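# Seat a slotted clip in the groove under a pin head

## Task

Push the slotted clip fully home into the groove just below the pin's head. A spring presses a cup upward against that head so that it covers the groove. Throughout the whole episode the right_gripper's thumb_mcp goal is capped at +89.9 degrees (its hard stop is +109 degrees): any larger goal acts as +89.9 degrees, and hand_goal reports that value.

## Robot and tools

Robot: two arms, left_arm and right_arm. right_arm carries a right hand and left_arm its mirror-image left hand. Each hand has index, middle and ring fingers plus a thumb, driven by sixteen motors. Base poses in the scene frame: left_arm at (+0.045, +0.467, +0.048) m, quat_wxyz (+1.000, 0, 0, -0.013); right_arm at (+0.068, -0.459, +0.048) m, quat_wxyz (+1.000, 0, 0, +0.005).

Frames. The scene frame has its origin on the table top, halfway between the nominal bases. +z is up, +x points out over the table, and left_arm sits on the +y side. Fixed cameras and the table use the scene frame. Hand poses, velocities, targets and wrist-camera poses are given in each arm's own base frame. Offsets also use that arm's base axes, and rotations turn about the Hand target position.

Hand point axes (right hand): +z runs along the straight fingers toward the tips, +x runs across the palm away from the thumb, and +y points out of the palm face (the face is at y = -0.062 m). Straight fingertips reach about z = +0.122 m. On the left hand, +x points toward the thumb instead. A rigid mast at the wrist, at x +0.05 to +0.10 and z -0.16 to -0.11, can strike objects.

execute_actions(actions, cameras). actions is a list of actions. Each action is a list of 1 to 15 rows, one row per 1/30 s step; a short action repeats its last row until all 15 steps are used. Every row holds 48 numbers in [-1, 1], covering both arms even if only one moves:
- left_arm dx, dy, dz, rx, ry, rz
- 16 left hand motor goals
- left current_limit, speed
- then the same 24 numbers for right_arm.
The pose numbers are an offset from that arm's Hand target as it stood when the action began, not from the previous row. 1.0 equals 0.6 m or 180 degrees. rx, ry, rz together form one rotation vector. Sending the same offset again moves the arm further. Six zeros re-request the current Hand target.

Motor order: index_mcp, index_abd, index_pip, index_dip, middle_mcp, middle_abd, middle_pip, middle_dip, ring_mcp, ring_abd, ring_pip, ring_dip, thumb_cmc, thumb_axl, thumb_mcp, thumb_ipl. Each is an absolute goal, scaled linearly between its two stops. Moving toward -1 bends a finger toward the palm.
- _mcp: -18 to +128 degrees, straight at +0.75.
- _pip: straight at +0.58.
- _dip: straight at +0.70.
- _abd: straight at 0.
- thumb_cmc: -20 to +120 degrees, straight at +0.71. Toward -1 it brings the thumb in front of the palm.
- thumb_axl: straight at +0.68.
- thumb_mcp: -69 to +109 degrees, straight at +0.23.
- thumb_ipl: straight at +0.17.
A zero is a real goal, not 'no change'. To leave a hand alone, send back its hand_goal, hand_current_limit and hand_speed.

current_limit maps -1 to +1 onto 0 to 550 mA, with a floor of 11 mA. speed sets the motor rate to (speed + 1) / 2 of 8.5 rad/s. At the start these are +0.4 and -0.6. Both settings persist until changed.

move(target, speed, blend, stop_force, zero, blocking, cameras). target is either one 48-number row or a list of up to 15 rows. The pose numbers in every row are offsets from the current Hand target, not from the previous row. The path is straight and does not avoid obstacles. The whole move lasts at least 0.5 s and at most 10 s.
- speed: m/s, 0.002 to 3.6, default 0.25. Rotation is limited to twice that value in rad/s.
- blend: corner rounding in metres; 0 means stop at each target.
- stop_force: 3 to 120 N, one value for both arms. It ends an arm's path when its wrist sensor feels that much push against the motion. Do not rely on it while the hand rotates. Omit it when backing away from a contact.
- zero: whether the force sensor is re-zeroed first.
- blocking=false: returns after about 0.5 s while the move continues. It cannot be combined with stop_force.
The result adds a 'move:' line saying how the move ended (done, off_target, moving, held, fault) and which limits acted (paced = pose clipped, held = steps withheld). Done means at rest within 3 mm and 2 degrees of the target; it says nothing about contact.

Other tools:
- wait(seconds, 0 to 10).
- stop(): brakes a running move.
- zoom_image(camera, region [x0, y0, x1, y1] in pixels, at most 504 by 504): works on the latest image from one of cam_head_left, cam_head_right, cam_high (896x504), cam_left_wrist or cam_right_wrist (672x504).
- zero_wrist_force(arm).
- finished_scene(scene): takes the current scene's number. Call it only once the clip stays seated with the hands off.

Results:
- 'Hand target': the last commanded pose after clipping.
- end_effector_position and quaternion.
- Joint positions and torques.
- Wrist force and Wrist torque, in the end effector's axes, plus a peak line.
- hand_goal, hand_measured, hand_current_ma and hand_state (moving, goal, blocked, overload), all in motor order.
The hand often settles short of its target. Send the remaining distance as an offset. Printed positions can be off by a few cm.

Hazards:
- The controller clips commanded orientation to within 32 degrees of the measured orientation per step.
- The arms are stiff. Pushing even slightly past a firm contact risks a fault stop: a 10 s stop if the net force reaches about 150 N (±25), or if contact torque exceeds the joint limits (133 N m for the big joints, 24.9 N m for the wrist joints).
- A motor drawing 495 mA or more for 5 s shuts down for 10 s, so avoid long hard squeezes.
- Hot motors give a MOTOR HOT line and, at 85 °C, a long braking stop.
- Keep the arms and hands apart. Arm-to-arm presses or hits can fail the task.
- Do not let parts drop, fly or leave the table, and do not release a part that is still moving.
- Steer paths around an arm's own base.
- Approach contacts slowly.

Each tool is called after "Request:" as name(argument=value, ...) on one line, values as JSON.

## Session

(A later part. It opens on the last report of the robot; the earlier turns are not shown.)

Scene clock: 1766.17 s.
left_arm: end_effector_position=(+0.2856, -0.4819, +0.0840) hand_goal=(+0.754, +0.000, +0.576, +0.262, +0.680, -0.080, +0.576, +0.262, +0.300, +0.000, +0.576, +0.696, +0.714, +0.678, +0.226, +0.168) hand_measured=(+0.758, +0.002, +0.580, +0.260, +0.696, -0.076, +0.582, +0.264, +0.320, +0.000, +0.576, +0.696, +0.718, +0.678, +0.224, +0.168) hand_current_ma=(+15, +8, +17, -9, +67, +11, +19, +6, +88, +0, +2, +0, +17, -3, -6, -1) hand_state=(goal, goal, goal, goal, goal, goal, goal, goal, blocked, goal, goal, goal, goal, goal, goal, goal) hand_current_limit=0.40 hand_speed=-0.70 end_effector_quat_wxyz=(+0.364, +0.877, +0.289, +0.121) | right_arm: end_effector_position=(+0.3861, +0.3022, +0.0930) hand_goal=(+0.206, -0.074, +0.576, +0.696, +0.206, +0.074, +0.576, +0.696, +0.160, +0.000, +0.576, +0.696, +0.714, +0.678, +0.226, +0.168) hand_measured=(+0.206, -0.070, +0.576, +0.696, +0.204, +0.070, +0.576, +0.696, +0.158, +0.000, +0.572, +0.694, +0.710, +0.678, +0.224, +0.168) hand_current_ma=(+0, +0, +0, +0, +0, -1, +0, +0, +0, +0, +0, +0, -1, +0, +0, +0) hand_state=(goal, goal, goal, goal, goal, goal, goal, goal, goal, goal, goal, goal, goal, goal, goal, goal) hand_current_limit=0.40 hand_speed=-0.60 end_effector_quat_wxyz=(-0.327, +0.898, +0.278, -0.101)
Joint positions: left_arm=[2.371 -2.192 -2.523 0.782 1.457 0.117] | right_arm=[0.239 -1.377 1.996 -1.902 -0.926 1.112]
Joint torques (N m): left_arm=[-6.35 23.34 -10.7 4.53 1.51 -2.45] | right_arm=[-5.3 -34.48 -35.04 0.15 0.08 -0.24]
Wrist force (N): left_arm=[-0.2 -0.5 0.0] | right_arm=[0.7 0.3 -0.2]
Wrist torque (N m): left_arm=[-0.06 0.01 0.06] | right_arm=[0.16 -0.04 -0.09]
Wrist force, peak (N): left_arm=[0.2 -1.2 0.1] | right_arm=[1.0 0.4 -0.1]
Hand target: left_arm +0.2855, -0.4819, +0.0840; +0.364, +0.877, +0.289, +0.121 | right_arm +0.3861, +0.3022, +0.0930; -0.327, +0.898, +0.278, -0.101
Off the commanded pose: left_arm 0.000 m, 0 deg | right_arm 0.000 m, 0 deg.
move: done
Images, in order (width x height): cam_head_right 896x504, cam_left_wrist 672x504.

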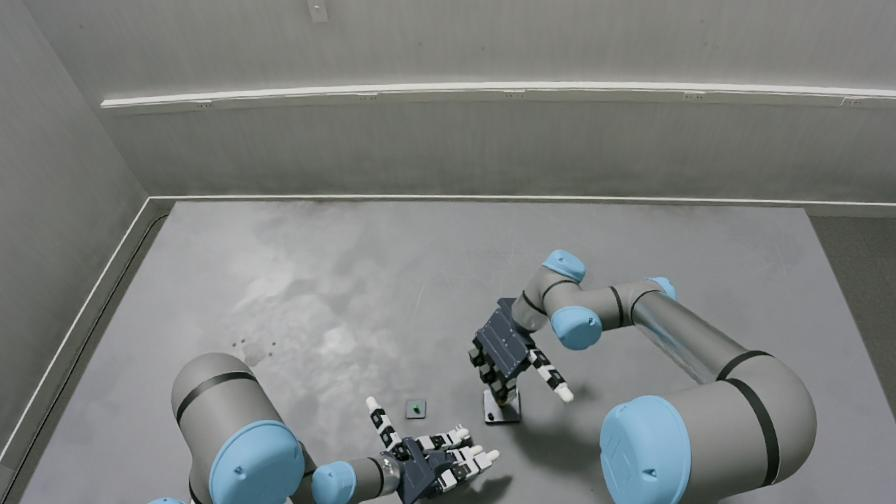

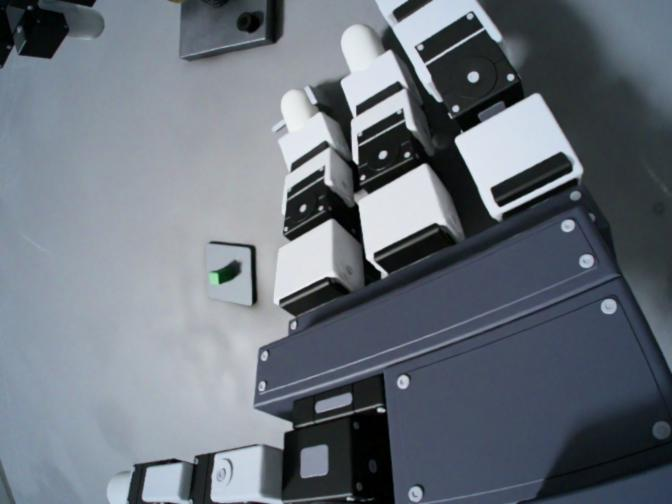

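Request:
wait(seconds=0, cameras=["cam_head_right","cam_left_wrist"])

Request:
zoom_image(camera="cam_head_right", region=[420, 390, 500, 450])

Request:
zoom_image(camera="cam_left_wrist", region=[250, 40, 390, 180])

Scene clock: 1792.07 s.
left_arm: end_effector_position=(+0.2855, -0.4819, +0.0840) hand_goal=(+0.754, +0.000, +0.576, +0.262, +0.680, -0.080, +0.576, +0.262, +0.300, +0.000, +0.576, +0.696, +0.714, +0.678, +0.226, +0.168) hand_measured=(+0.758, +0.002, +0.580, +0.260, +0.696, -0.076, +0.582, +0.264, +0.320, +0.000, +0.576, +0.696, +0.718, +0.678, +0.224, +0.168) hand_current_ma=(+15, +8, +17, -9, +67, +11, +19, +6, +88, +0, +2, +0, +17, -3, -6, -1) hand_state=(goal, goal, goal, goal, goal, goal, goal, goal, blocked, goal, goal, goal, goal, goal, goal, goal) hand_current_limit=0.40 hand_speed=-0.70 end_effector_quat_wxyz=(+0.364, +0.877, +0.289, +0.121) | right_arm: end_effector_position=(+0.3861, +0.3022, +0.0930) hand_goal=(+0.206, -0.074, +0.576, +0.696, +0.206, +0.074, +0.576, +0.696, +0.160, +0.000, +0.576, +0.696, +0.714, +0.678, +0.226, +0.168) hand_measured=(+0.206, -0.070, +0.576, +0.696, +0.204, +0.070, +0.576, +0.696, +0.158, +0.000, +0.572, +0.694, +0.710, +0.678, +0.224, +0.168) hand_current_ma=(+0, +0, +0, +0, +0, -1, +0, +0, +0, +0, +0, +0, -1, +0, +0, +0) hand_state=(goal, goal, goal, goal, goal, goal, goal, goal, goal, goal, goal, goal, goal, goal, goal, goal) hand_current_limit=0.40 hand_speed=-0.60 end_effector_quat_wxyz=(-0.327, +0.898, +0.278, -0.101)
Joint positions: left_arm=[2.371 -2.192 -2.523 0.782 1.457 0.117] | right_arm=[0.239 -1.377 1.996 -1.902 -0.926 1.112]
Joint torques (N m): left_arm=[-5.35 23.71 -10.07 4.19 1.69 -2.41] | right_arm=[-5.98 -35.06 -35.31 0.12 0.1 -0.18]
Wrist force (N): left_arm=[-0.1 -0.5 0.1] | right_arm=[0.8 0.5 0.1]
Wrist torque (N m): left_arm=[-0.07 0.00 0.08] | right_arm=[0.16 -0.04 -0.09]
Wrist force, peak (N): left_arm=[0.0 -1.0 0.5] | right_arm=[1.1 0.6 0.3]
Hand target: left_arm +0.2855, -0.4819, +0.0840; +0.364, +0.877, +0.289, +0.121 | right_arm +0.3861, +0.3022, +0.0930; -0.327, +0.898, +0.278, -0.101
Off the commanded pose: left_arm 0.000 m, 0 deg | right_arm 0.000 m, 0 deg.
Images, in order (width x height): cam_head_right 896x504, cam_left_wrist 672x504.

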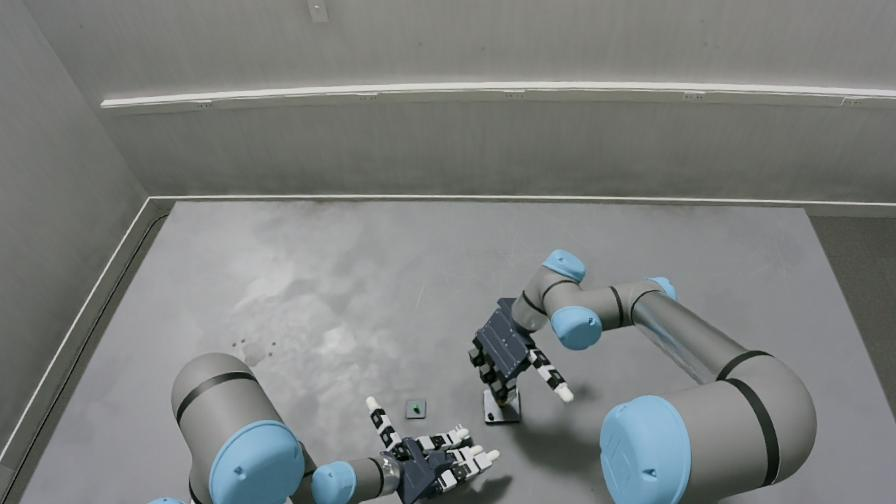

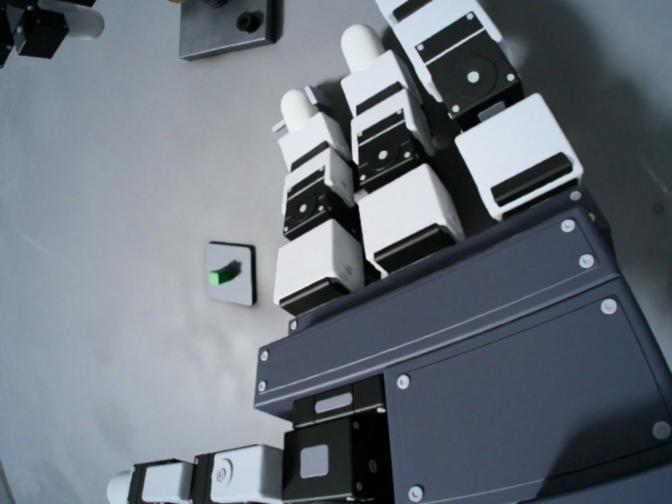

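Scaled by 6.300.

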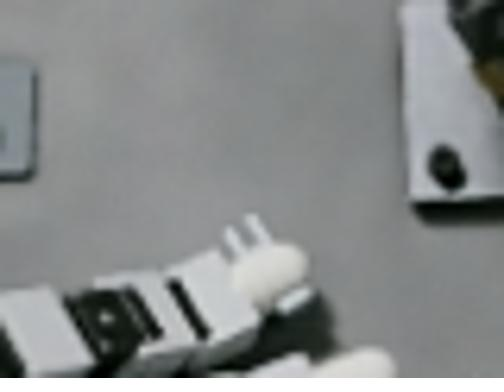

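Scaled by 3.600 from the camera's 672x504 image, which has a finer 960x720 frame.

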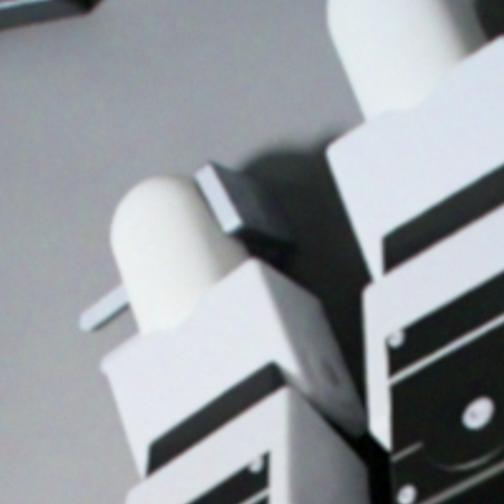

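Request:
move(target=[-0.0402,0.0108,0,0,0,0,0.754,0,0.576,0.261,0.68,-0.08,0.576,0.261,0.3,0,0.576,0.696,0.714,0.678,0.226,0.168,0.4,-0.7,0,0,0,0,0,0,0.2055,-0.074,0.576,0.696,0.2055,0.074,0.576,0.696,0.16,0,0.576,0.696,0.714,0.678,0.226,0.168,0.4,-0.6], speed=0.02, cameras=["cam_head_right","cam_left_wrist"])

Request:
zoom_image(camera="cam_head_right", region=[420, 390, 500, 450])

Request:
zoom_image(camera="cam_left_wrist", region=[250, 40, 390, 180])

Scene clock: 1800.80 s.
left_arm: end_effector_position=(+0.2615, -0.4755, +0.0840) hand_goal=(+0.754, +0.000, +0.576, +0.262, +0.680, -0.080, +0.576, +0.262, +0.300, +0.000, +0.576, +0.696, +0.714, +0.678, +0.226, +0.168) hand_measured=(+0.758, +0.002, +0.580, +0.260, +0.696, -0.076, +0.582, +0.264, +0.320, +0.000, +0.576, +0.696, +0.718, +0.678, +0.224, +0.168) hand_current_ma=(+15, +8, +17, -9, +67, +11, +19, +6, +88, +0, +2, +0, +17, -3, -6, -1) hand_state=(goal, goal, goal, goal, goal, goal, goal, goal, blocked, goal, goal, goal, goal, goal, goal, goal) hand_current_limit=0.40 hand_speed=-0.70 end_effector_quat_wxyz=(+0.364, +0.877, +0.289, +0.121) | right_arm: end_effector_position=(+0.3861, +0.3022, +0.0930) hand_goal=(+0.206, -0.074, +0.576, +0.696, +0.206, +0.074, +0.576, +0.696, +0.160, +0.000, +0.576, +0.696, +0.714, +0.678, +0.226, +0.168) hand_measured=(+0.206, -0.070, +0.576, +0.696, +0.204, +0.070, +0.576, +0.696, +0.158, +0.000, +0.572, +0.694, +0.710, +0.678, +0.224, +0.168) hand_current_ma=(+0, +0, +0, +0, +0, -1, +0, +0, +0, +0, +0, +0, -1, +0, +0, +0) hand_state=(goal, goal, goal, goal, goal, goal, goal, goal, goal, goal, goal, goal, goal, goal, goal, goal) hand_current_limit=0.40 hand_speed=-0.60 end_effector_quat_wxyz=(-0.327, +0.898, +0.278, -0.101)
Joint positions: left_arm=[2.33 -2.194 -2.563 0.828 1.486 0.088] | right_arm=[0.239 -1.377 1.996 -1.902 -0.926 1.112]
Joint torques (N m): left_arm=[-6.69 21.99 -8.96 4.37 1.55 -2.41] | right_arm=[-5.45 -33.96 -34.85 0.13 0.02 -0.06]
Wrist force (N): left_arm=[-0.5 -0.4 0.0] | right_arm=[0.8 0.4 0.1]
Wrist torque (N m): left_arm=[-0.05 0.02 0.07] | right_arm=[0.15 -0.04 -0.09]
Wrist force, peak (N): left_arm=[0.0 -1.2 0.2] | right_arm=[1.1 0.5 0.1]
Hand target: left_arm +0.2614, -0.4754, +0.0840; +0.364, +0.877, +0.289, +0.121 | right_arm +0.3861, +0.3022, +0.0930; -0.327, +0.898, +0.278, -0.101
Off the commanded pose: left_arm 0.000 m, 0 deg | right_arm 0.000 m, 0 deg.
move: done
Images, in order (width x height): cam_head_right 896x504, cam_left_wrist 672x504.

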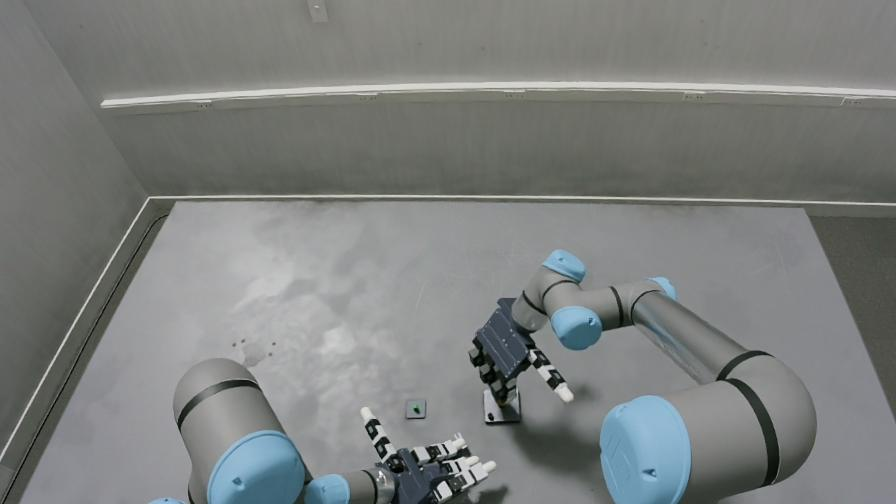

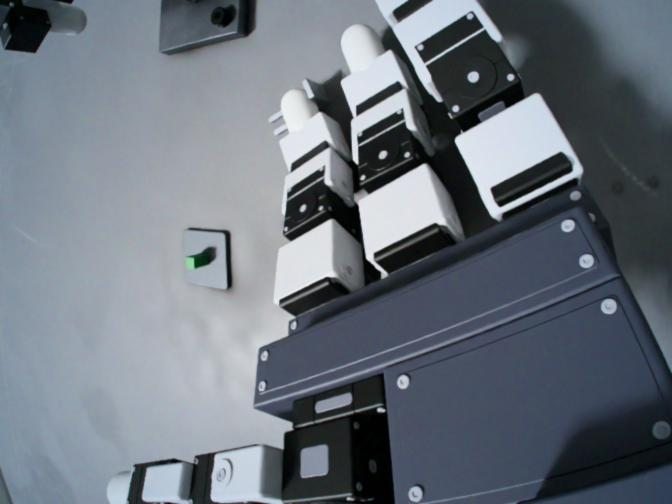

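Scaled by 6.300.

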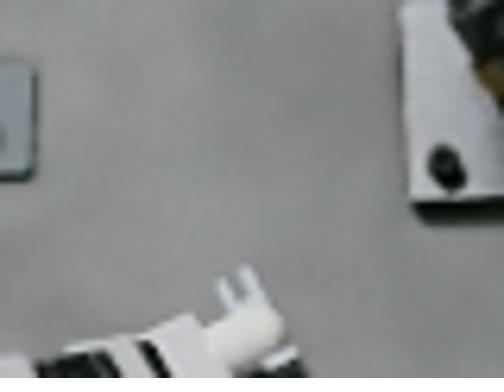

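Scaled by 3.600 from the camera's 672x504 image, which has a finer 960x720 frame.

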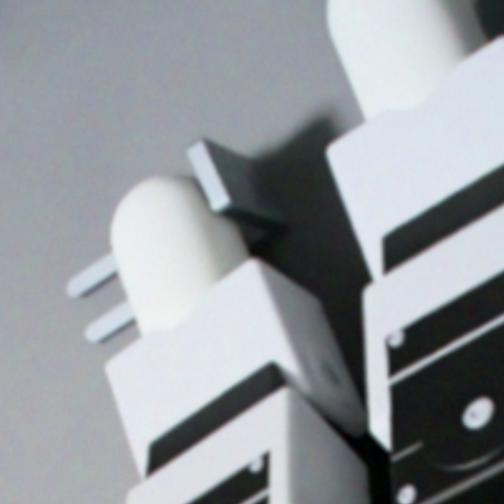

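Request:
move(target=[0,0,0.0667,0,0,0,0.754,0,0.576,0.261,0.68,-0.08,0.576,0.261,0.3,0,0.576,0.696,0.714,0.678,0.226,0.168,0.4,-0.7,0,0,0,0,0,0,0.2055,-0.074,0.576,0.696,0.2055,0.074,0.576,0.696,0.16,0,0.576,0.696,0.714,0.678,0.226,0.168,0.4,-0.6], speed=0.04, cameras=["cam_left_wrist","cam_high"])

Request:
zoom_image(camera="cam_left_wrist", region=[240, 20, 420, 155])

Request:
zoom_image(camera="cam_high", region=[400, 220, 520, 310])

Scene clock: 1848.07 s.
left_arm: end_effector_position=(+0.2614, -0.4754, +0.1239) hand_goal=(+0.754, +0.000, +0.576, +0.262, +0.680, -0.080, +0.576, +0.262, +0.300, +0.000, +0.576, +0.696, +0.714, +0.678, +0.226, +0.168) hand_measured=(+0.758, +0.002, +0.580, +0.260, +0.696, -0.076, +0.582, +0.264, +0.320, +0.000, +0.576, +0.696, +0.718, +0.678, +0.224, +0.168) hand_current_ma=(+16, +8, +17, -8, +67, +11, +19, +6, +88, +0, +2, +0, +17, -3, -6, -1) hand_state=(goal, goal, goal, goal, goal, goal, goal, goal, blocked, goal, goal, goal, goal, goal, goal, goal) hand_current_limit=0.40 hand_speed=-0.70 end_effector_quat_wxyz=(+0.364, +0.877, +0.289, +0.121) | right_arm: end_effector_position=(+0.3861, +0.3022, +0.0930) hand_goal=(+0.206, -0.074, +0.576, +0.696, +0.206, +0.074, +0.576, +0.696, +0.160, +0.000, +0.576, +0.696, +0.714, +0.678, +0.226, +0.168) hand_measured=(+0.206, -0.070, +0.576, +0.696, +0.204, +0.070, +0.576, +0.696, +0.158, +0.000, +0.572, +0.694, +0.710, +0.678, +0.224, +0.168) hand_current_ma=(+0, +0, +0, +0, +0, -1, +0, +0, +0, +0, +0, +0, -1, +0, +0, +0) hand_state=(goal, goal, goal, goal, goal, goal, goal, goal, goal, goal, goal, goal, goal, goal, goal, goal) hand_current_limit=0.40 hand_speed=-0.60 end_effector_quat_wxyz=(-0.327, +0.898, +0.278, -0.101)
Joint positions: left_arm=[2.33 -2.021 -2.575 0.666 1.486 0.087] | right_arm=[0.239 -1.377 1.996 -1.902 -0.926 1.112]
Joint torques (N m): left_arm=[-4.98 32.42 -6.43 1.45 -0.62 -1.6] | right_arm=[-5.44 -33.76 -35.27 0.03 0.03 0.04]
Wrist force (N): left_arm=[0.2 -0.6 0.3] | right_arm=[0.9 0.3 0.1]
Wrist torque (N m): left_arm=[-0.09 -0.07 0.13] | right_arm=[0.14 -0.05 -0.08]
Wrist force, peak (N): left_arm=[-0.4 -1.3 -0.4] | right_arm=[1.1 0.4 0.2]
Hand target: left_arm +0.2614, -0.4754, +0.1240; +0.364, +0.877, +0.289, +0.121 | right_arm +0.3861, +0.3022, +0.0930; -0.327, +0.898, +0.278, -0.101
Off the commanded pose: left_arm 0.000 m, 0 deg | right_arm 0.000 m, 0 deg.
move: done
Images, in order (width x height): cam_high 896x504, cam_left_wrist 672x504.

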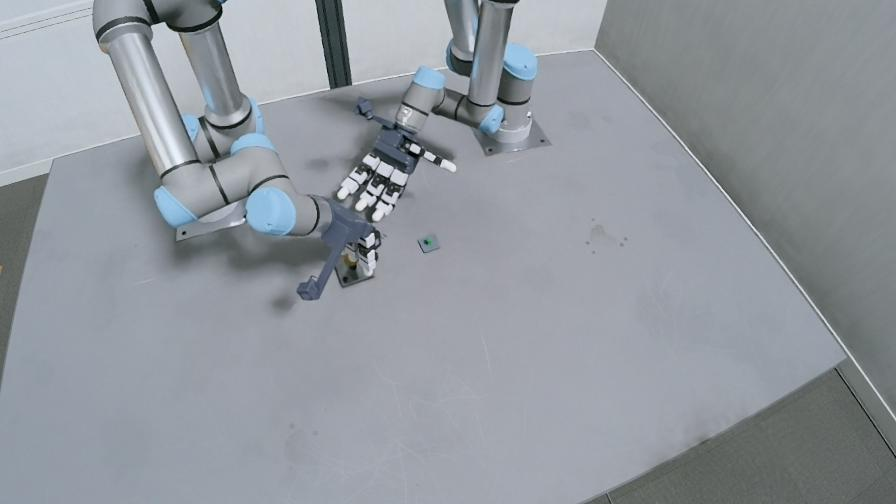

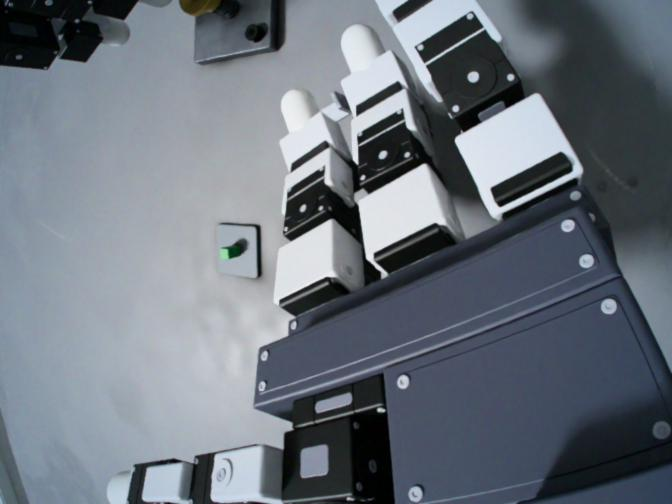

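Scaled by 2.800 from the camera's 672x504 image, which has a finer 960x720 frame.

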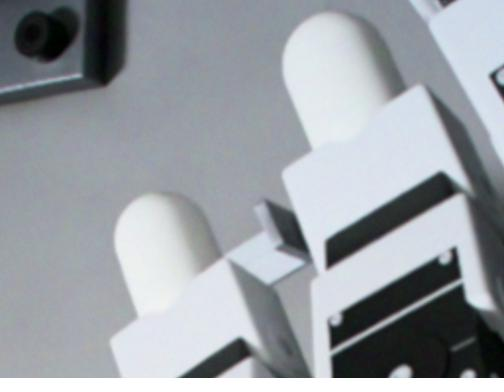

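Scaled by 4.200.

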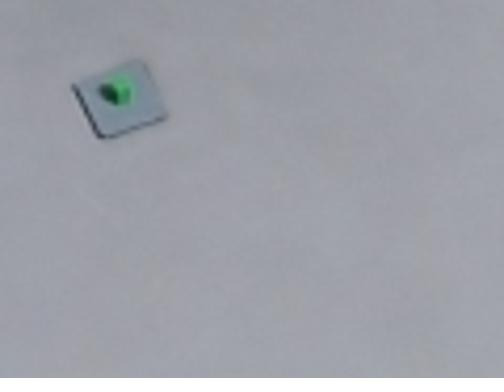

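Request:
move(target=[-0.062,-0.092,0,0,0,0.45,0.754,0.08,0.576,0.261,0.754,-0.08,0.576,0.261,0.3,0,0.576,0.696,0.714,0.678,0.226,0.168,0.4,-0.7,0,0,0,0,0,0,0.2055,-0.074,0.576,0.696,0.2055,0.074,0.576,0.696,0.16,0,0.576,0.696,0.714,0.678,0.226,0.168,0.4,-0.6], speed=0.15, cameras=["cam_left_wrist","cam_high","cam_head_right"])

Request:
zoom_image(camera="cam_high", region=[330, 180, 450, 270])

Scene clock: 1863.63 s.
left_arm: end_effector_position=(+0.2462, -0.4978, +0.1244) hand_goal=(+0.754, +0.080, +0.576, +0.262, +0.754, -0.080, +0.576, +0.262, +0.300, +0.000, +0.576, +0.696, +0.714, +0.678, +0.226, +0.168) hand_measured=(+0.758, +0.076, +0.580, +0.260, +0.758, -0.076, +0.580, +0.264, +0.320, +0.000, +0.576, +0.696, +0.718, +0.678, +0.224, +0.168) hand_current_ma=(+17, -10, +17, -8, +16, +10, +18, +6, +86, +0, +2, +0, +18, -3, -6, -1) hand_state=(goal, goal, goal, goal, goal, goal, goal, goal, goal, goal, goal, goal, goal, goal, goal, goal) hand_current_limit=0.40 hand_speed=-0.70 end_effector_quat_wxyz=(+0.317, +0.762, +0.522, +0.218) | right_arm: end_effector_position=(+0.3861, +0.3022, +0.0930) hand_goal=(+0.206, -0.074, +0.576, +0.696, +0.206, +0.074, +0.576, +0.696, +0.160, +0.000, +0.576, +0.696, +0.714, +0.678, +0.226, +0.168) hand_measured=(+0.206, -0.070, +0.576, +0.696, +0.204, +0.070, +0.576, +0.696, +0.158, +0.000, +0.572, +0.694, +0.710, +0.678, +0.224, +0.168) hand_current_ma=(+0, +0, +0, +0, +0, -1, +0, +0, +0, +0, +0, +0, -1, +0, +0, +0) hand_state=(goal, goal, goal, goal, goal, goal, goal, goal, goal, goal, goal, goal, goal, goal, goal, goal) hand_current_limit=0.40 hand_speed=-0.60 end_effector_quat_wxyz=(-0.327, +0.898, +0.278, -0.101)
Joint positions: left_arm=[1.947 -2.062 -2.296 0.246 2.12 -0.651] | right_arm=[0.239 -1.377 1.996 -1.902 -0.926 1.112]
Joint torques (N m): left_arm=[8.95 38.3 -1.68 4.41 -0.81 2.05] | right_arm=[-5.24 -33.34 -34.81 -0.04 0.08 0.2]
Wrist force (N): left_arm=[0.1 -0.3 -0.2] | right_arm=[0.5 0.4 0.0]
Wrist torque (N m): left_arm=[0.00 -0.07 0.02] | right_arm=[0.15 -0.01 -0.11]
Wrist force, peak (N): left_arm=[-0.1 -1.3 0.3] | right_arm=[1.1 0.4 0.2]
Hand target: left_arm +0.2462, -0.4978, +0.1245; +0.317, +0.762, +0.521, +0.218 (not the last commanded pose) | right_arm +0.3861, +0.3022, +0.0930; -0.327, +0.898, +0.278, -0.101
Off the commanded pose: left_arm 0.039 m, 49 deg | right_arm 0.000 m, 0 deg.
move: held (left_arm; a check stopped the path); limits=held
pose unreachable (left arm): on one or more control steps of this call, first in action 0 (counted from 0), this arm could not follow its commanded pose, so it was not sent that pose on those steps. It may still have moved: this result reports where it is.
cause: moving toward the commanded pose would bring two parts of the arm too close to each other (joints 4 (wrist 1) to 6 (wrist 3) lie between them).
Images, in order (width x height): cam_head_right 896x504, cam_high 896x504, cam_left_wrist 672x504.

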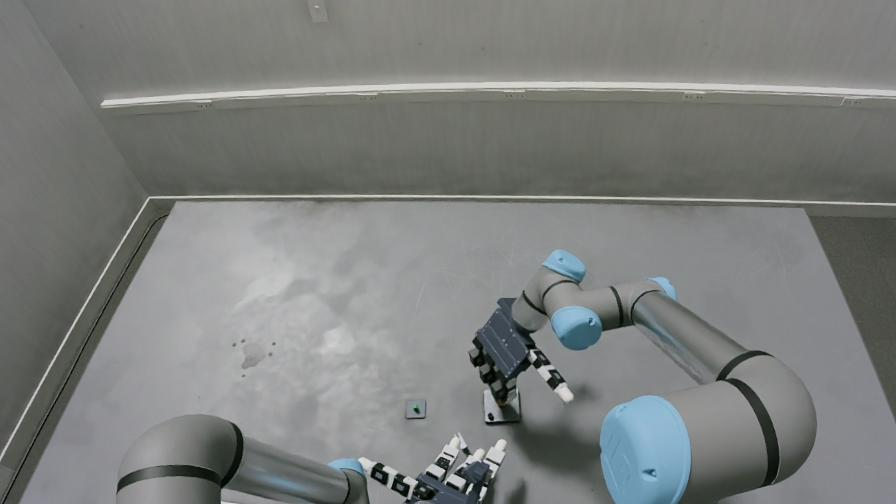

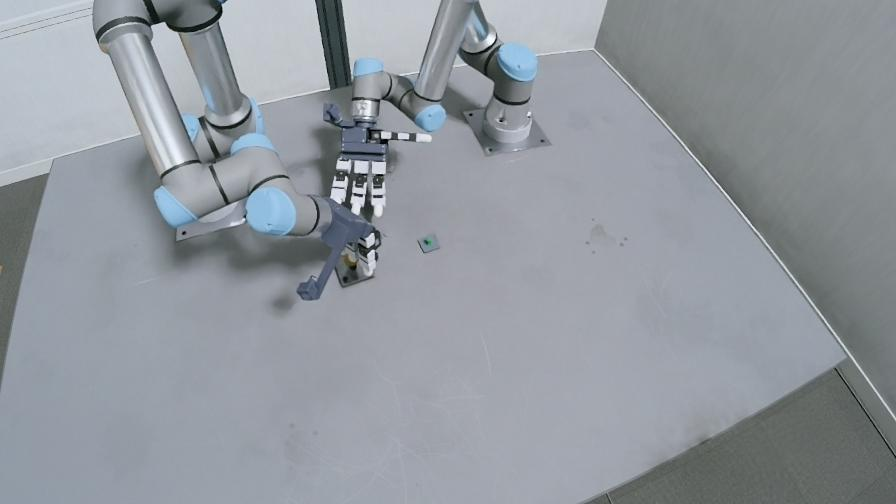

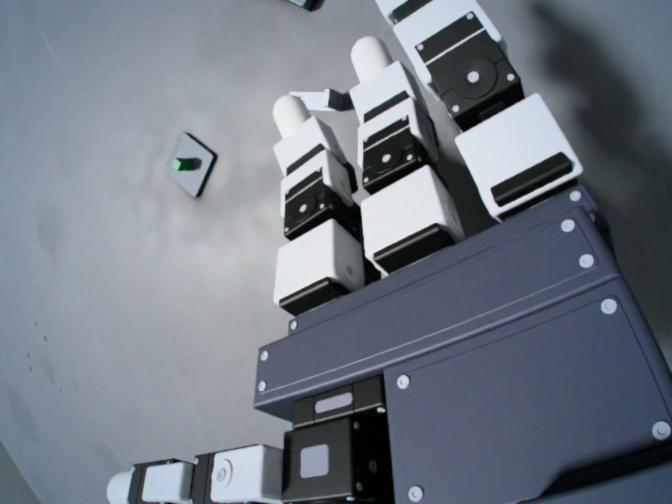

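Scaled by 4.200.

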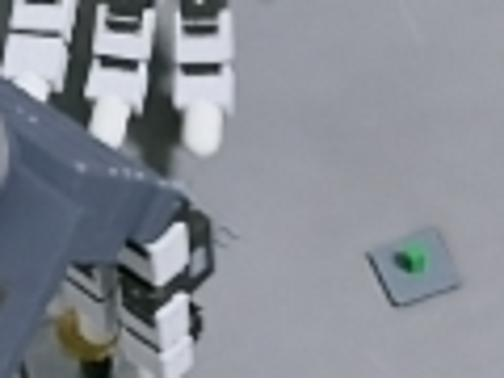

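Request:
move(target=[0.0842,-0.034,0.0592,0,0,-0.179,0.754,0.08,0.576,0.261,0.754,-0.08,0.576,0.261,0.3,0,0.576,0.696,0.714,0.678,0.226,0.168,0.4,-0.7,0,0,0,0,0,0,0.2055,-0.074,0.576,0.696,0.2055,0.074,0.576,0.696,0.16,0,0.576,0.696,0.714,0.678,0.226,0.168,0.4,-0.6], speed=0.15)

Request:
move(target=[0,0,0,0,0,0,0.754,0.0,1.0,0.928,0.754,-0.08,0.576,0.261,0.3,0,0.576,0.696,0.714,0.678,0.226,0.168,0.4,-0.7,0,0,0,0,0,0,0.2055,-0.074,0.576,0.696,0.2055,0.074,0.576,0.696,0.16,0,0.576,0.696,0.714,0.678,0.226,0.168,0.4,-0.6], speed=0.1, cameras=["cam_left_wrist","cam_high","cam_head_right"])

Request:
zoom_image(camera="cam_left_wrist", region=[200, 20, 380, 200])

Request:
zoom_image(camera="cam_head_right", region=[420, 390, 500, 450])

Scene clock: 1900.90 s.
left_arm: end_effector_position=(+0.2967, -0.5182, +0.1600) hand_goal=(+0.754, +0.080, +0.576, +0.262, +0.754, -0.080, +0.576, +0.262, +0.300, +0.000, +0.576, +0.696, +0.714, +0.678, +0.226, +0.168) hand_measured=(+0.758, +0.076, +0.580, +0.260, +0.758, -0.076, +0.580, +0.264, +0.320, +0.000, +0.576, +0.696, +0.718, +0.678, +0.224, +0.168) hand_current_ma=(+17, -10, +17, -8, +16, +10, +18, +6, +86, +0, +2, +0, +18, -3, -6, -1) hand_state=(goal, goal, goal, goal, goal, goal, goal, goal, goal, goal, goal, goal, goal, goal, goal, goal) hand_current_limit=0.40 hand_speed=-0.70 end_effector_quat_wxyz=(+0.365, +0.876, +0.290, +0.121) | right_arm: end_effector_position=(+0.3861, +0.3022, +0.0930) hand_goal=(+0.206, -0.074, +0.576, +0.696, +0.206, +0.074, +0.576, +0.696, +0.160, +0.000, +0.576, +0.696, +0.714, +0.678, +0.226, +0.168) hand_measured=(+0.206, -0.070, +0.576, +0.696, +0.204, +0.070, +0.576, +0.696, +0.158, +0.000, +0.572, +0.694, +0.710, +0.678, +0.224, +0.168) hand_current_ma=(+0, +0, +0, +0, +0, -1, +0, +0, +0, +0, +0, +0, -1, +0, +0, +0) hand_state=(goal, goal, goal, goal, goal, goal, goal, goal, goal, goal, goal, goal, goal, goal, goal, goal) hand_current_limit=0.40 hand_speed=-0.60 end_effector_quat_wxyz=(-0.327, +0.898, +0.278, -0.101)
Joint positions: left_arm=[2.319 -1.939 -2.424 0.437 1.494 0.077] | right_arm=[0.239 -1.377 1.996 -1.902 -0.926 1.112]
Joint torques (N m): left_arm=[8.78 33.96 -2.09 1.47 -1.66 2.18] | right_arm=[-5.97 -32.36 -34.58 -0.18 -0.1 0.3]
Wrist force (N): left_arm=[0.1 -0.8 -0.1] | right_arm=[0.7 0.1 0.2]
Wrist torque (N m): left_arm=[-0.08 -0.06 0.03] | right_arm=[0.11 -0.04 -0.10]
Wrist force, peak (N): left_arm=[0.2 -0.9 0.8] | right_arm=[1.1 0.6 0.1]
Hand target: left_arm +0.2967, -0.5182, +0.1600; +0.365, +0.876, +0.290, +0.121 | right_arm +0.3861, +0.3022, +0.0930; -0.327, +0.898, +0.278, -0.101
Off the commanded pose: left_arm 0.000 m, 0 deg | right_arm 0.000 m, 0 deg.
move: done

Scene clock: 1901.80 s.
left_arm: end_effector_position=(+0.2967, -0.5182, +0.1600) hand_goal=(+0.754, +0.000, +1.000, +0.928, +0.754, -0.080, +0.576, +0.262, +0.300, +0.000, +0.576, +0.696, +0.714, +0.678, +0.226, +0.168) hand_measured=(+0.758, +0.004, +0.998, +0.926, +0.758, -0.076, +0.580, +0.264, +0.320, +0.000, +0.576, +0.696, +0.718, +0.678, +0.224, +0.168) hand_current_ma=(+17, +9, -8, -10, +16, +10, +18, +6, +86, +0, +2, +0, +18, -3, -6, -1) hand_state=(goal, goal, goal, goal, goal, goal, goal, goal, goal, goal, goal, goal, goal, goal, goal, goal) hand_current_limit=0.40 hand_speed=-0.70 end_effector_quat_wxyz=(+0.365, +0.876, +0.290, +0.121) | right_arm: end_effector_position=(+0.3861, +0.3022, +0.0930) hand_goal=(+0.206, -0.074, +0.576, +0.696, +0.206, +0.074, +0.576, +0.696, +0.160, +0.000, +0.576, +0.696, +0.714, +0.678, +0.226, +0.168) hand_measured=(+0.206, -0.070, +0.576, +0.696, +0.204, +0.070, +0.576, +0.696, +0.158, +0.000, +0.572, +0.694, +0.710, +0.678, +0.224, +0.168) hand_current_ma=(+0, +0, +0, +0, +0, -1, +0, +0, +0, +0, +0, +0, -1, +0, +0, +0) hand_state=(goal, goal, goal, goal, goal, goal, goal, goal, goal, goal, goal, goal, goal, goal, goal, goal) hand_current_limit=0.40 hand_speed=-0.60 end_effector_quat_wxyz=(-0.327, +0.898, +0.278, -0.101)
Joint positions: left_arm=[2.319 -1.939 -2.424 0.437 1.494 0.077] | right_arm=[0.239 -1.377 1.996 -1.902 -0.926 1.112]
Joint torques (N m): left_arm=[10.45 33.51 -1.87 1.33 -1.67 2.23] | right_arm=[-5.92 -33.07 -34.81 -0.06 -0.01 0.24]
Wrist force (N): left_arm=[-0.3 -0.9 -0.4] | right_arm=[0.7 0.4 -0.1]
Wrist torque (N m): left_arm=[-0.06 -0.02 0.01] | right_arm=[0.17 -0.04 -0.09]
Wrist force, peak (N): left_arm=[0.0 -1.2 -0.1] | right_arm=[0.9 0.4 -0.1]
Hand target: left_arm +0.2967, -0.5182, +0.1600; +0.365, +0.876, +0.290, +0.121 | right_arm +0.3861, +0.3022, +0.0930; -0.327, +0.898, +0.278, -0.101
Off the commanded pose: left_arm 0.000 m, 0 deg | right_arm 0.000 m, 0 deg.
move: done
Images, in order (width x height): cam_head_right 896x504, cam_high 896x504, cam_left_wrist 672x504.

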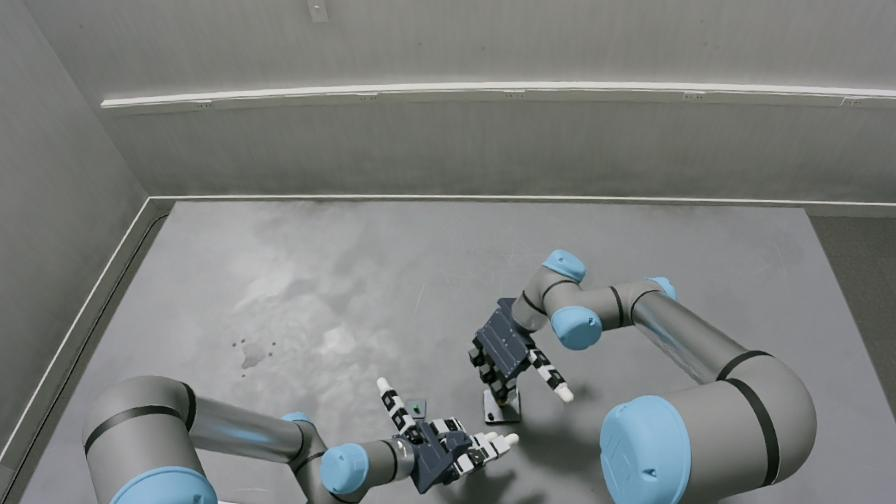

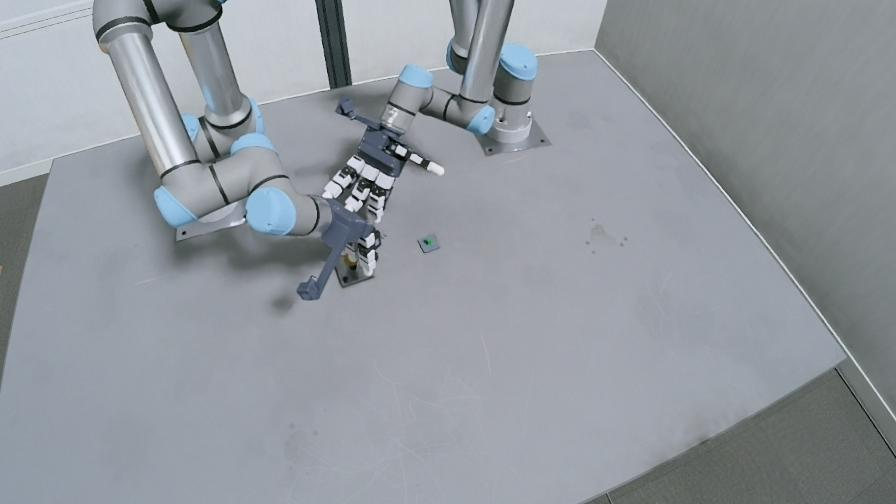

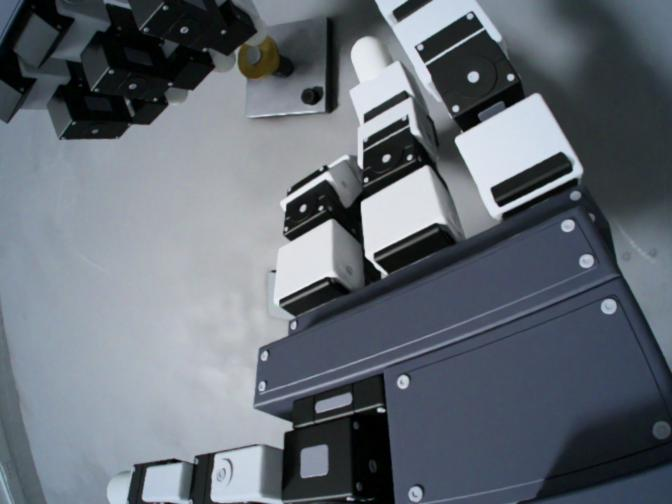

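Scaled by 2.800 from the camera's 672x504 image, which has a finer 960x720 frame.

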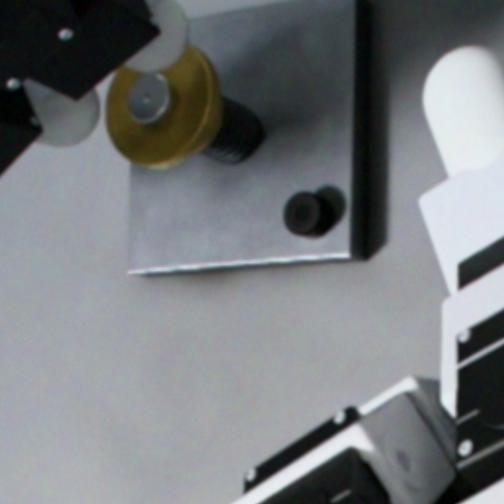

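Scaled by 6.300.

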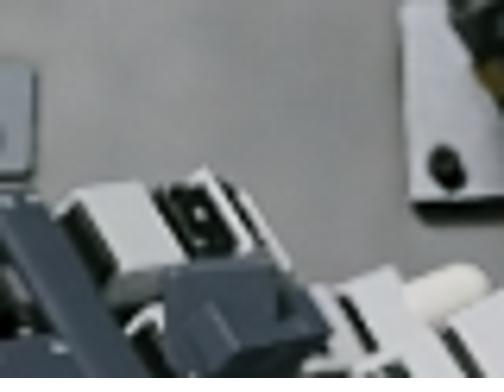

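Request:
zoom_image(camera="cam_high", region=[340, 190, 440, 265])

Scaled by 5.040.

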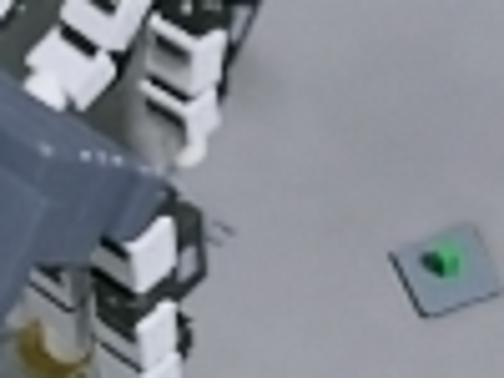

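Request:
move(target=[0.0108,-0.0118,0,0,0,0,0.754,0.0,1.0,0.928,0.754,-0.08,0.576,0.261,0.3,0,0.576,0.696,0.714,0.678,0.226,0.168,0.4,-0.7,0,0,0,0,0,0,0.2055,-0.074,0.576,0.696,0.2055,0.074,0.576,0.696,0.16,0,0.576,0.696,0.714,0.678,0.226,0.168,0.4,-0.6], speed=0.05)

Request:
move(target=[0,0,-0.0592,0,0,0,0.754,0.0,1.0,0.928,0.754,-0.08,0.576,0.261,0.3,0,0.576,0.696,0.714,0.678,0.226,0.168,0.4,-0.7,0,0,0,0,0,0,0.2055,-0.074,0.576,0.696,0.2055,0.074,0.576,0.696,0.16,0,0.576,0.696,0.714,0.678,0.226,0.168,0.4,-0.6], speed=0.02, stop_force=4, cameras=["cam_left_wrist","cam_high","cam_head_right"])

Request:
zoom_image(camera="cam_high", region=[340, 190, 440, 265])

Request:
zoom_image(camera="cam_head_right", region=[420, 390, 500, 450])

Scene clock: 1930.60 s.
left_arm: end_effector_position=(+0.3031, -0.5252, +0.1600) hand_goal=(+0.754, +0.000, +1.000, +0.928, +0.754, -0.080, +0.576, +0.262, +0.300, +0.000, +0.576, +0.696, +0.714, +0.678, +0.226, +0.168) hand_measured=(+0.758, +0.004, +0.998, +0.926, +0.758, -0.076, +0.580, +0.264, +0.320, +0.000, +0.576, +0.696, +0.718, +0.678, +0.224, +0.168) hand_current_ma=(+17, +9, -8, -10, +16, +10, +18, +6, +86, +0, +2, +0, +18, -3, -6, -1) hand_state=(goal, goal, goal, goal, goal, goal, goal, goal, goal, goal, goal, goal, goal, goal, goal, goal) hand_current_limit=0.40 hand_speed=-0.70 end_effector_quat_wxyz=(+0.365, +0.876, +0.290, +0.121) | right_arm: end_effector_position=(+0.3861, +0.3022, +0.0930) hand_goal=(+0.206, -0.074, +0.576, +0.696, +0.206, +0.074, +0.576, +0.696, +0.160, +0.000, +0.576, +0.696, +0.714, +0.678, +0.226, +0.168) hand_measured=(+0.206, -0.070, +0.576, +0.696, +0.204, +0.070, +0.576, +0.696, +0.158, +0.000, +0.572, +0.694, +0.710, +0.678, +0.224, +0.168) hand_current_ma=(+0, +0, +0, +0, +0, -1, +0, +0, +0, +0, +0, +0, -1, +0, +0, +0) hand_state=(goal, goal, goal, goal, goal, goal, goal, goal, goal, goal, goal, goal, goal, goal, goal, goal) hand_current_limit=0.40 hand_speed=-0.60 end_effector_quat_wxyz=(-0.327, +0.898, +0.278, -0.101)
Joint positions: left_arm=[2.319 -1.95 -2.399 0.424 1.494 0.077] | right_arm=[0.239 -1.377 1.996 -1.902 -0.926 1.112]
Joint torques (N m): left_arm=[-5.78 22.03 25.09 1.6 1.53 -2.13] | right_arm=[-4.73 -31.78 -35.33 -0.29 -0.19 0.43]
Wrist force (N): left_arm=[0.0 -0.8 -0.1] | right_arm=[0.9 0.2 0.1]
Wrist torque (N m): left_arm=[-0.08 -0.04 0.02] | right_arm=[0.12 -0.05 -0.09]
Wrist force, peak (N): left_arm=[0.0 -1.2 -0.1] | right_arm=[1.1 0.6 -0.1]
Hand target: left_arm +0.3032, -0.5253, +0.1600; +0.365, +0.876, +0.290, +0.121 | right_arm +0.3861, +0.3022, +0.0930; -0.327, +0.898, +0.278, -0.101
Off the commanded pose: left_arm 0.000 m, 0 deg | right_arm 0.000 m, 0 deg.
move: done

Scene clock: 1933.30 s.
left_arm: end_effector_position=(+0.3032, -0.5253, +0.1245) hand_goal=(+0.754, +0.000, +1.000, +0.928, +0.754, -0.080, +0.576, +0.262, +0.300, +0.000, +0.576, +0.696, +0.714, +0.678, +0.226, +0.168) hand_measured=(+0.758, +0.004, +0.998, +0.926, +0.758, -0.076, +0.580, +0.264, +0.320, +0.000, +0.576, +0.696, +0.718, +0.678, +0.224, +0.168) hand_current_ma=(+17, +9, -8, -10, +16, +10, +18, +6, +86, +0, +2, +0, +18, -3, -6, -1) hand_state=(goal, goal, goal, goal, goal, goal, goal, goal, goal, goal, goal, goal, goal, goal, goal, goal) hand_current_limit=0.40 hand_speed=-0.70 end_effector_quat_wxyz=(+0.365, +0.876, +0.290, +0.121) | right_arm: end_effector_position=(+0.3861, +0.3022, +0.0930) hand_goal=(+0.206, -0.074, +0.576, +0.696, +0.206, +0.074, +0.576, +0.696, +0.160, +0.000, +0.576, +0.696, +0.714, +0.678, +0.226, +0.168) hand_measured=(+0.206, -0.070, +0.576, +0.696, +0.204, +0.070, +0.576, +0.696, +0.158, +0.000, +0.572, +0.694, +0.710, +0.678, +0.224, +0.168) hand_current_ma=(+0, +0, +0, +0, +0, -1, +0, +0, +0, +0, +0, +0, -1, +0, +0, +0) hand_state=(goal, goal, goal, goal, goal, goal, goal, goal, goal, goal, goal, goal, goal, goal, goal, goal) hand_current_limit=0.40 hand_speed=-0.60 end_effector_quat_wxyz=(-0.327, +0.898, +0.278, -0.101)
Joint positions: left_arm=[2.319 -2.069 -2.402 0.545 1.494 0.077] | right_arm=[0.239 -1.377 1.996 -1.902 -0.926 1.112]
Joint torques (N m): left_arm=[-6.18 23.63 22.11 4.32 1.65 -2.53] | right_arm=[-5.44 -32.38 -34.8 -0.12 -0.15 0.34]
Wrist force (N): left_arm=[0.0 -0.3 0.1] | right_arm=[0.7 0.0 0.0]
Wrist torque (N m): left_arm=[-0.04 -0.04 0.01] | right_arm=[0.11 -0.03 -0.10]
Wrist force, peak (N): left_arm=[-0.5 -0.9 0.5] | right_arm=[1.1 0.0 0.2]
Hand target: left_arm +0.3032, -0.5253, +0.1245; +0.365, +0.876, +0.290, +0.121 | right_arm +0.3861, +0.3022, +0.0930; -0.327, +0.898, +0.278, -0.101
Off the commanded pose: left_arm 0.000 m, 0 deg | right_arm 0.000 m, 0 deg.
move: done
Images, in order (width x height): cam_head_right 896x504, cam_high 896x504, cam_left_wrist 672x504.

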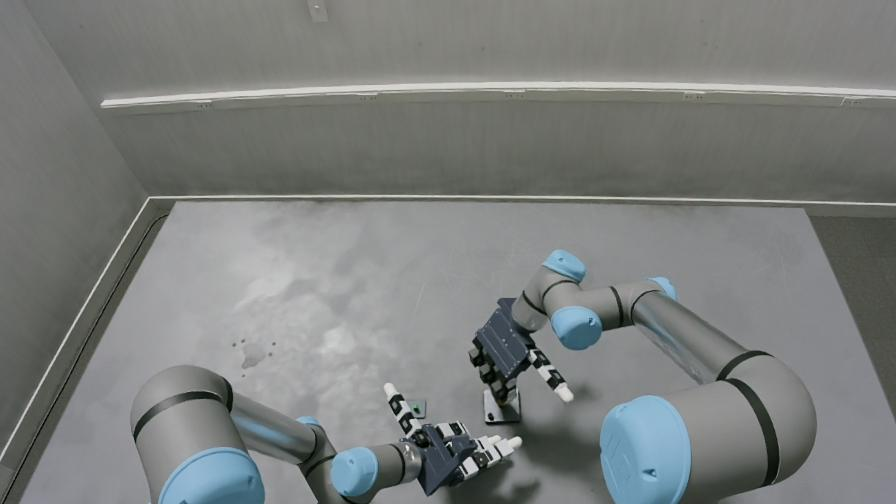

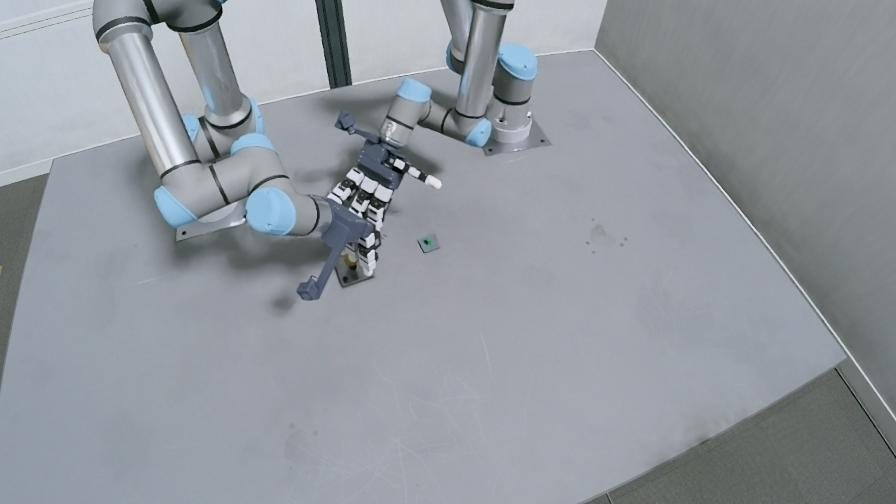

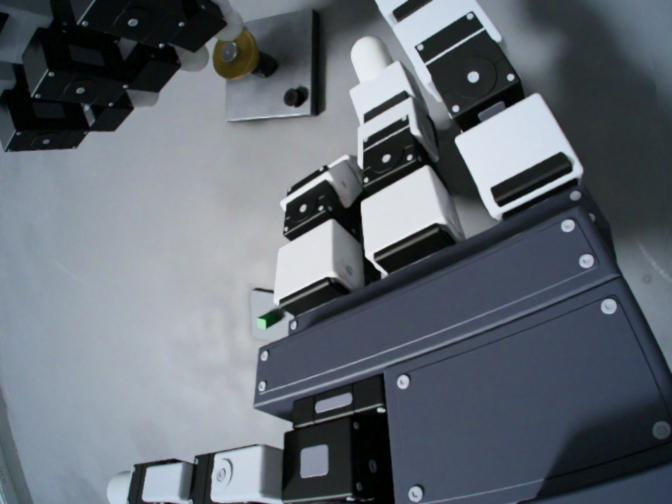

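Scaled by 5.040.

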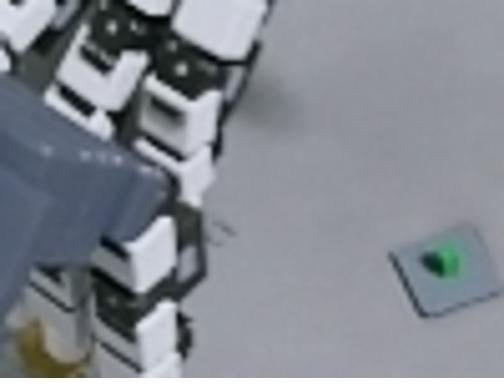

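Scaled by 6.300.

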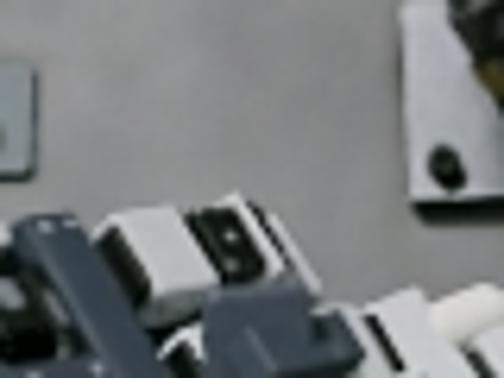

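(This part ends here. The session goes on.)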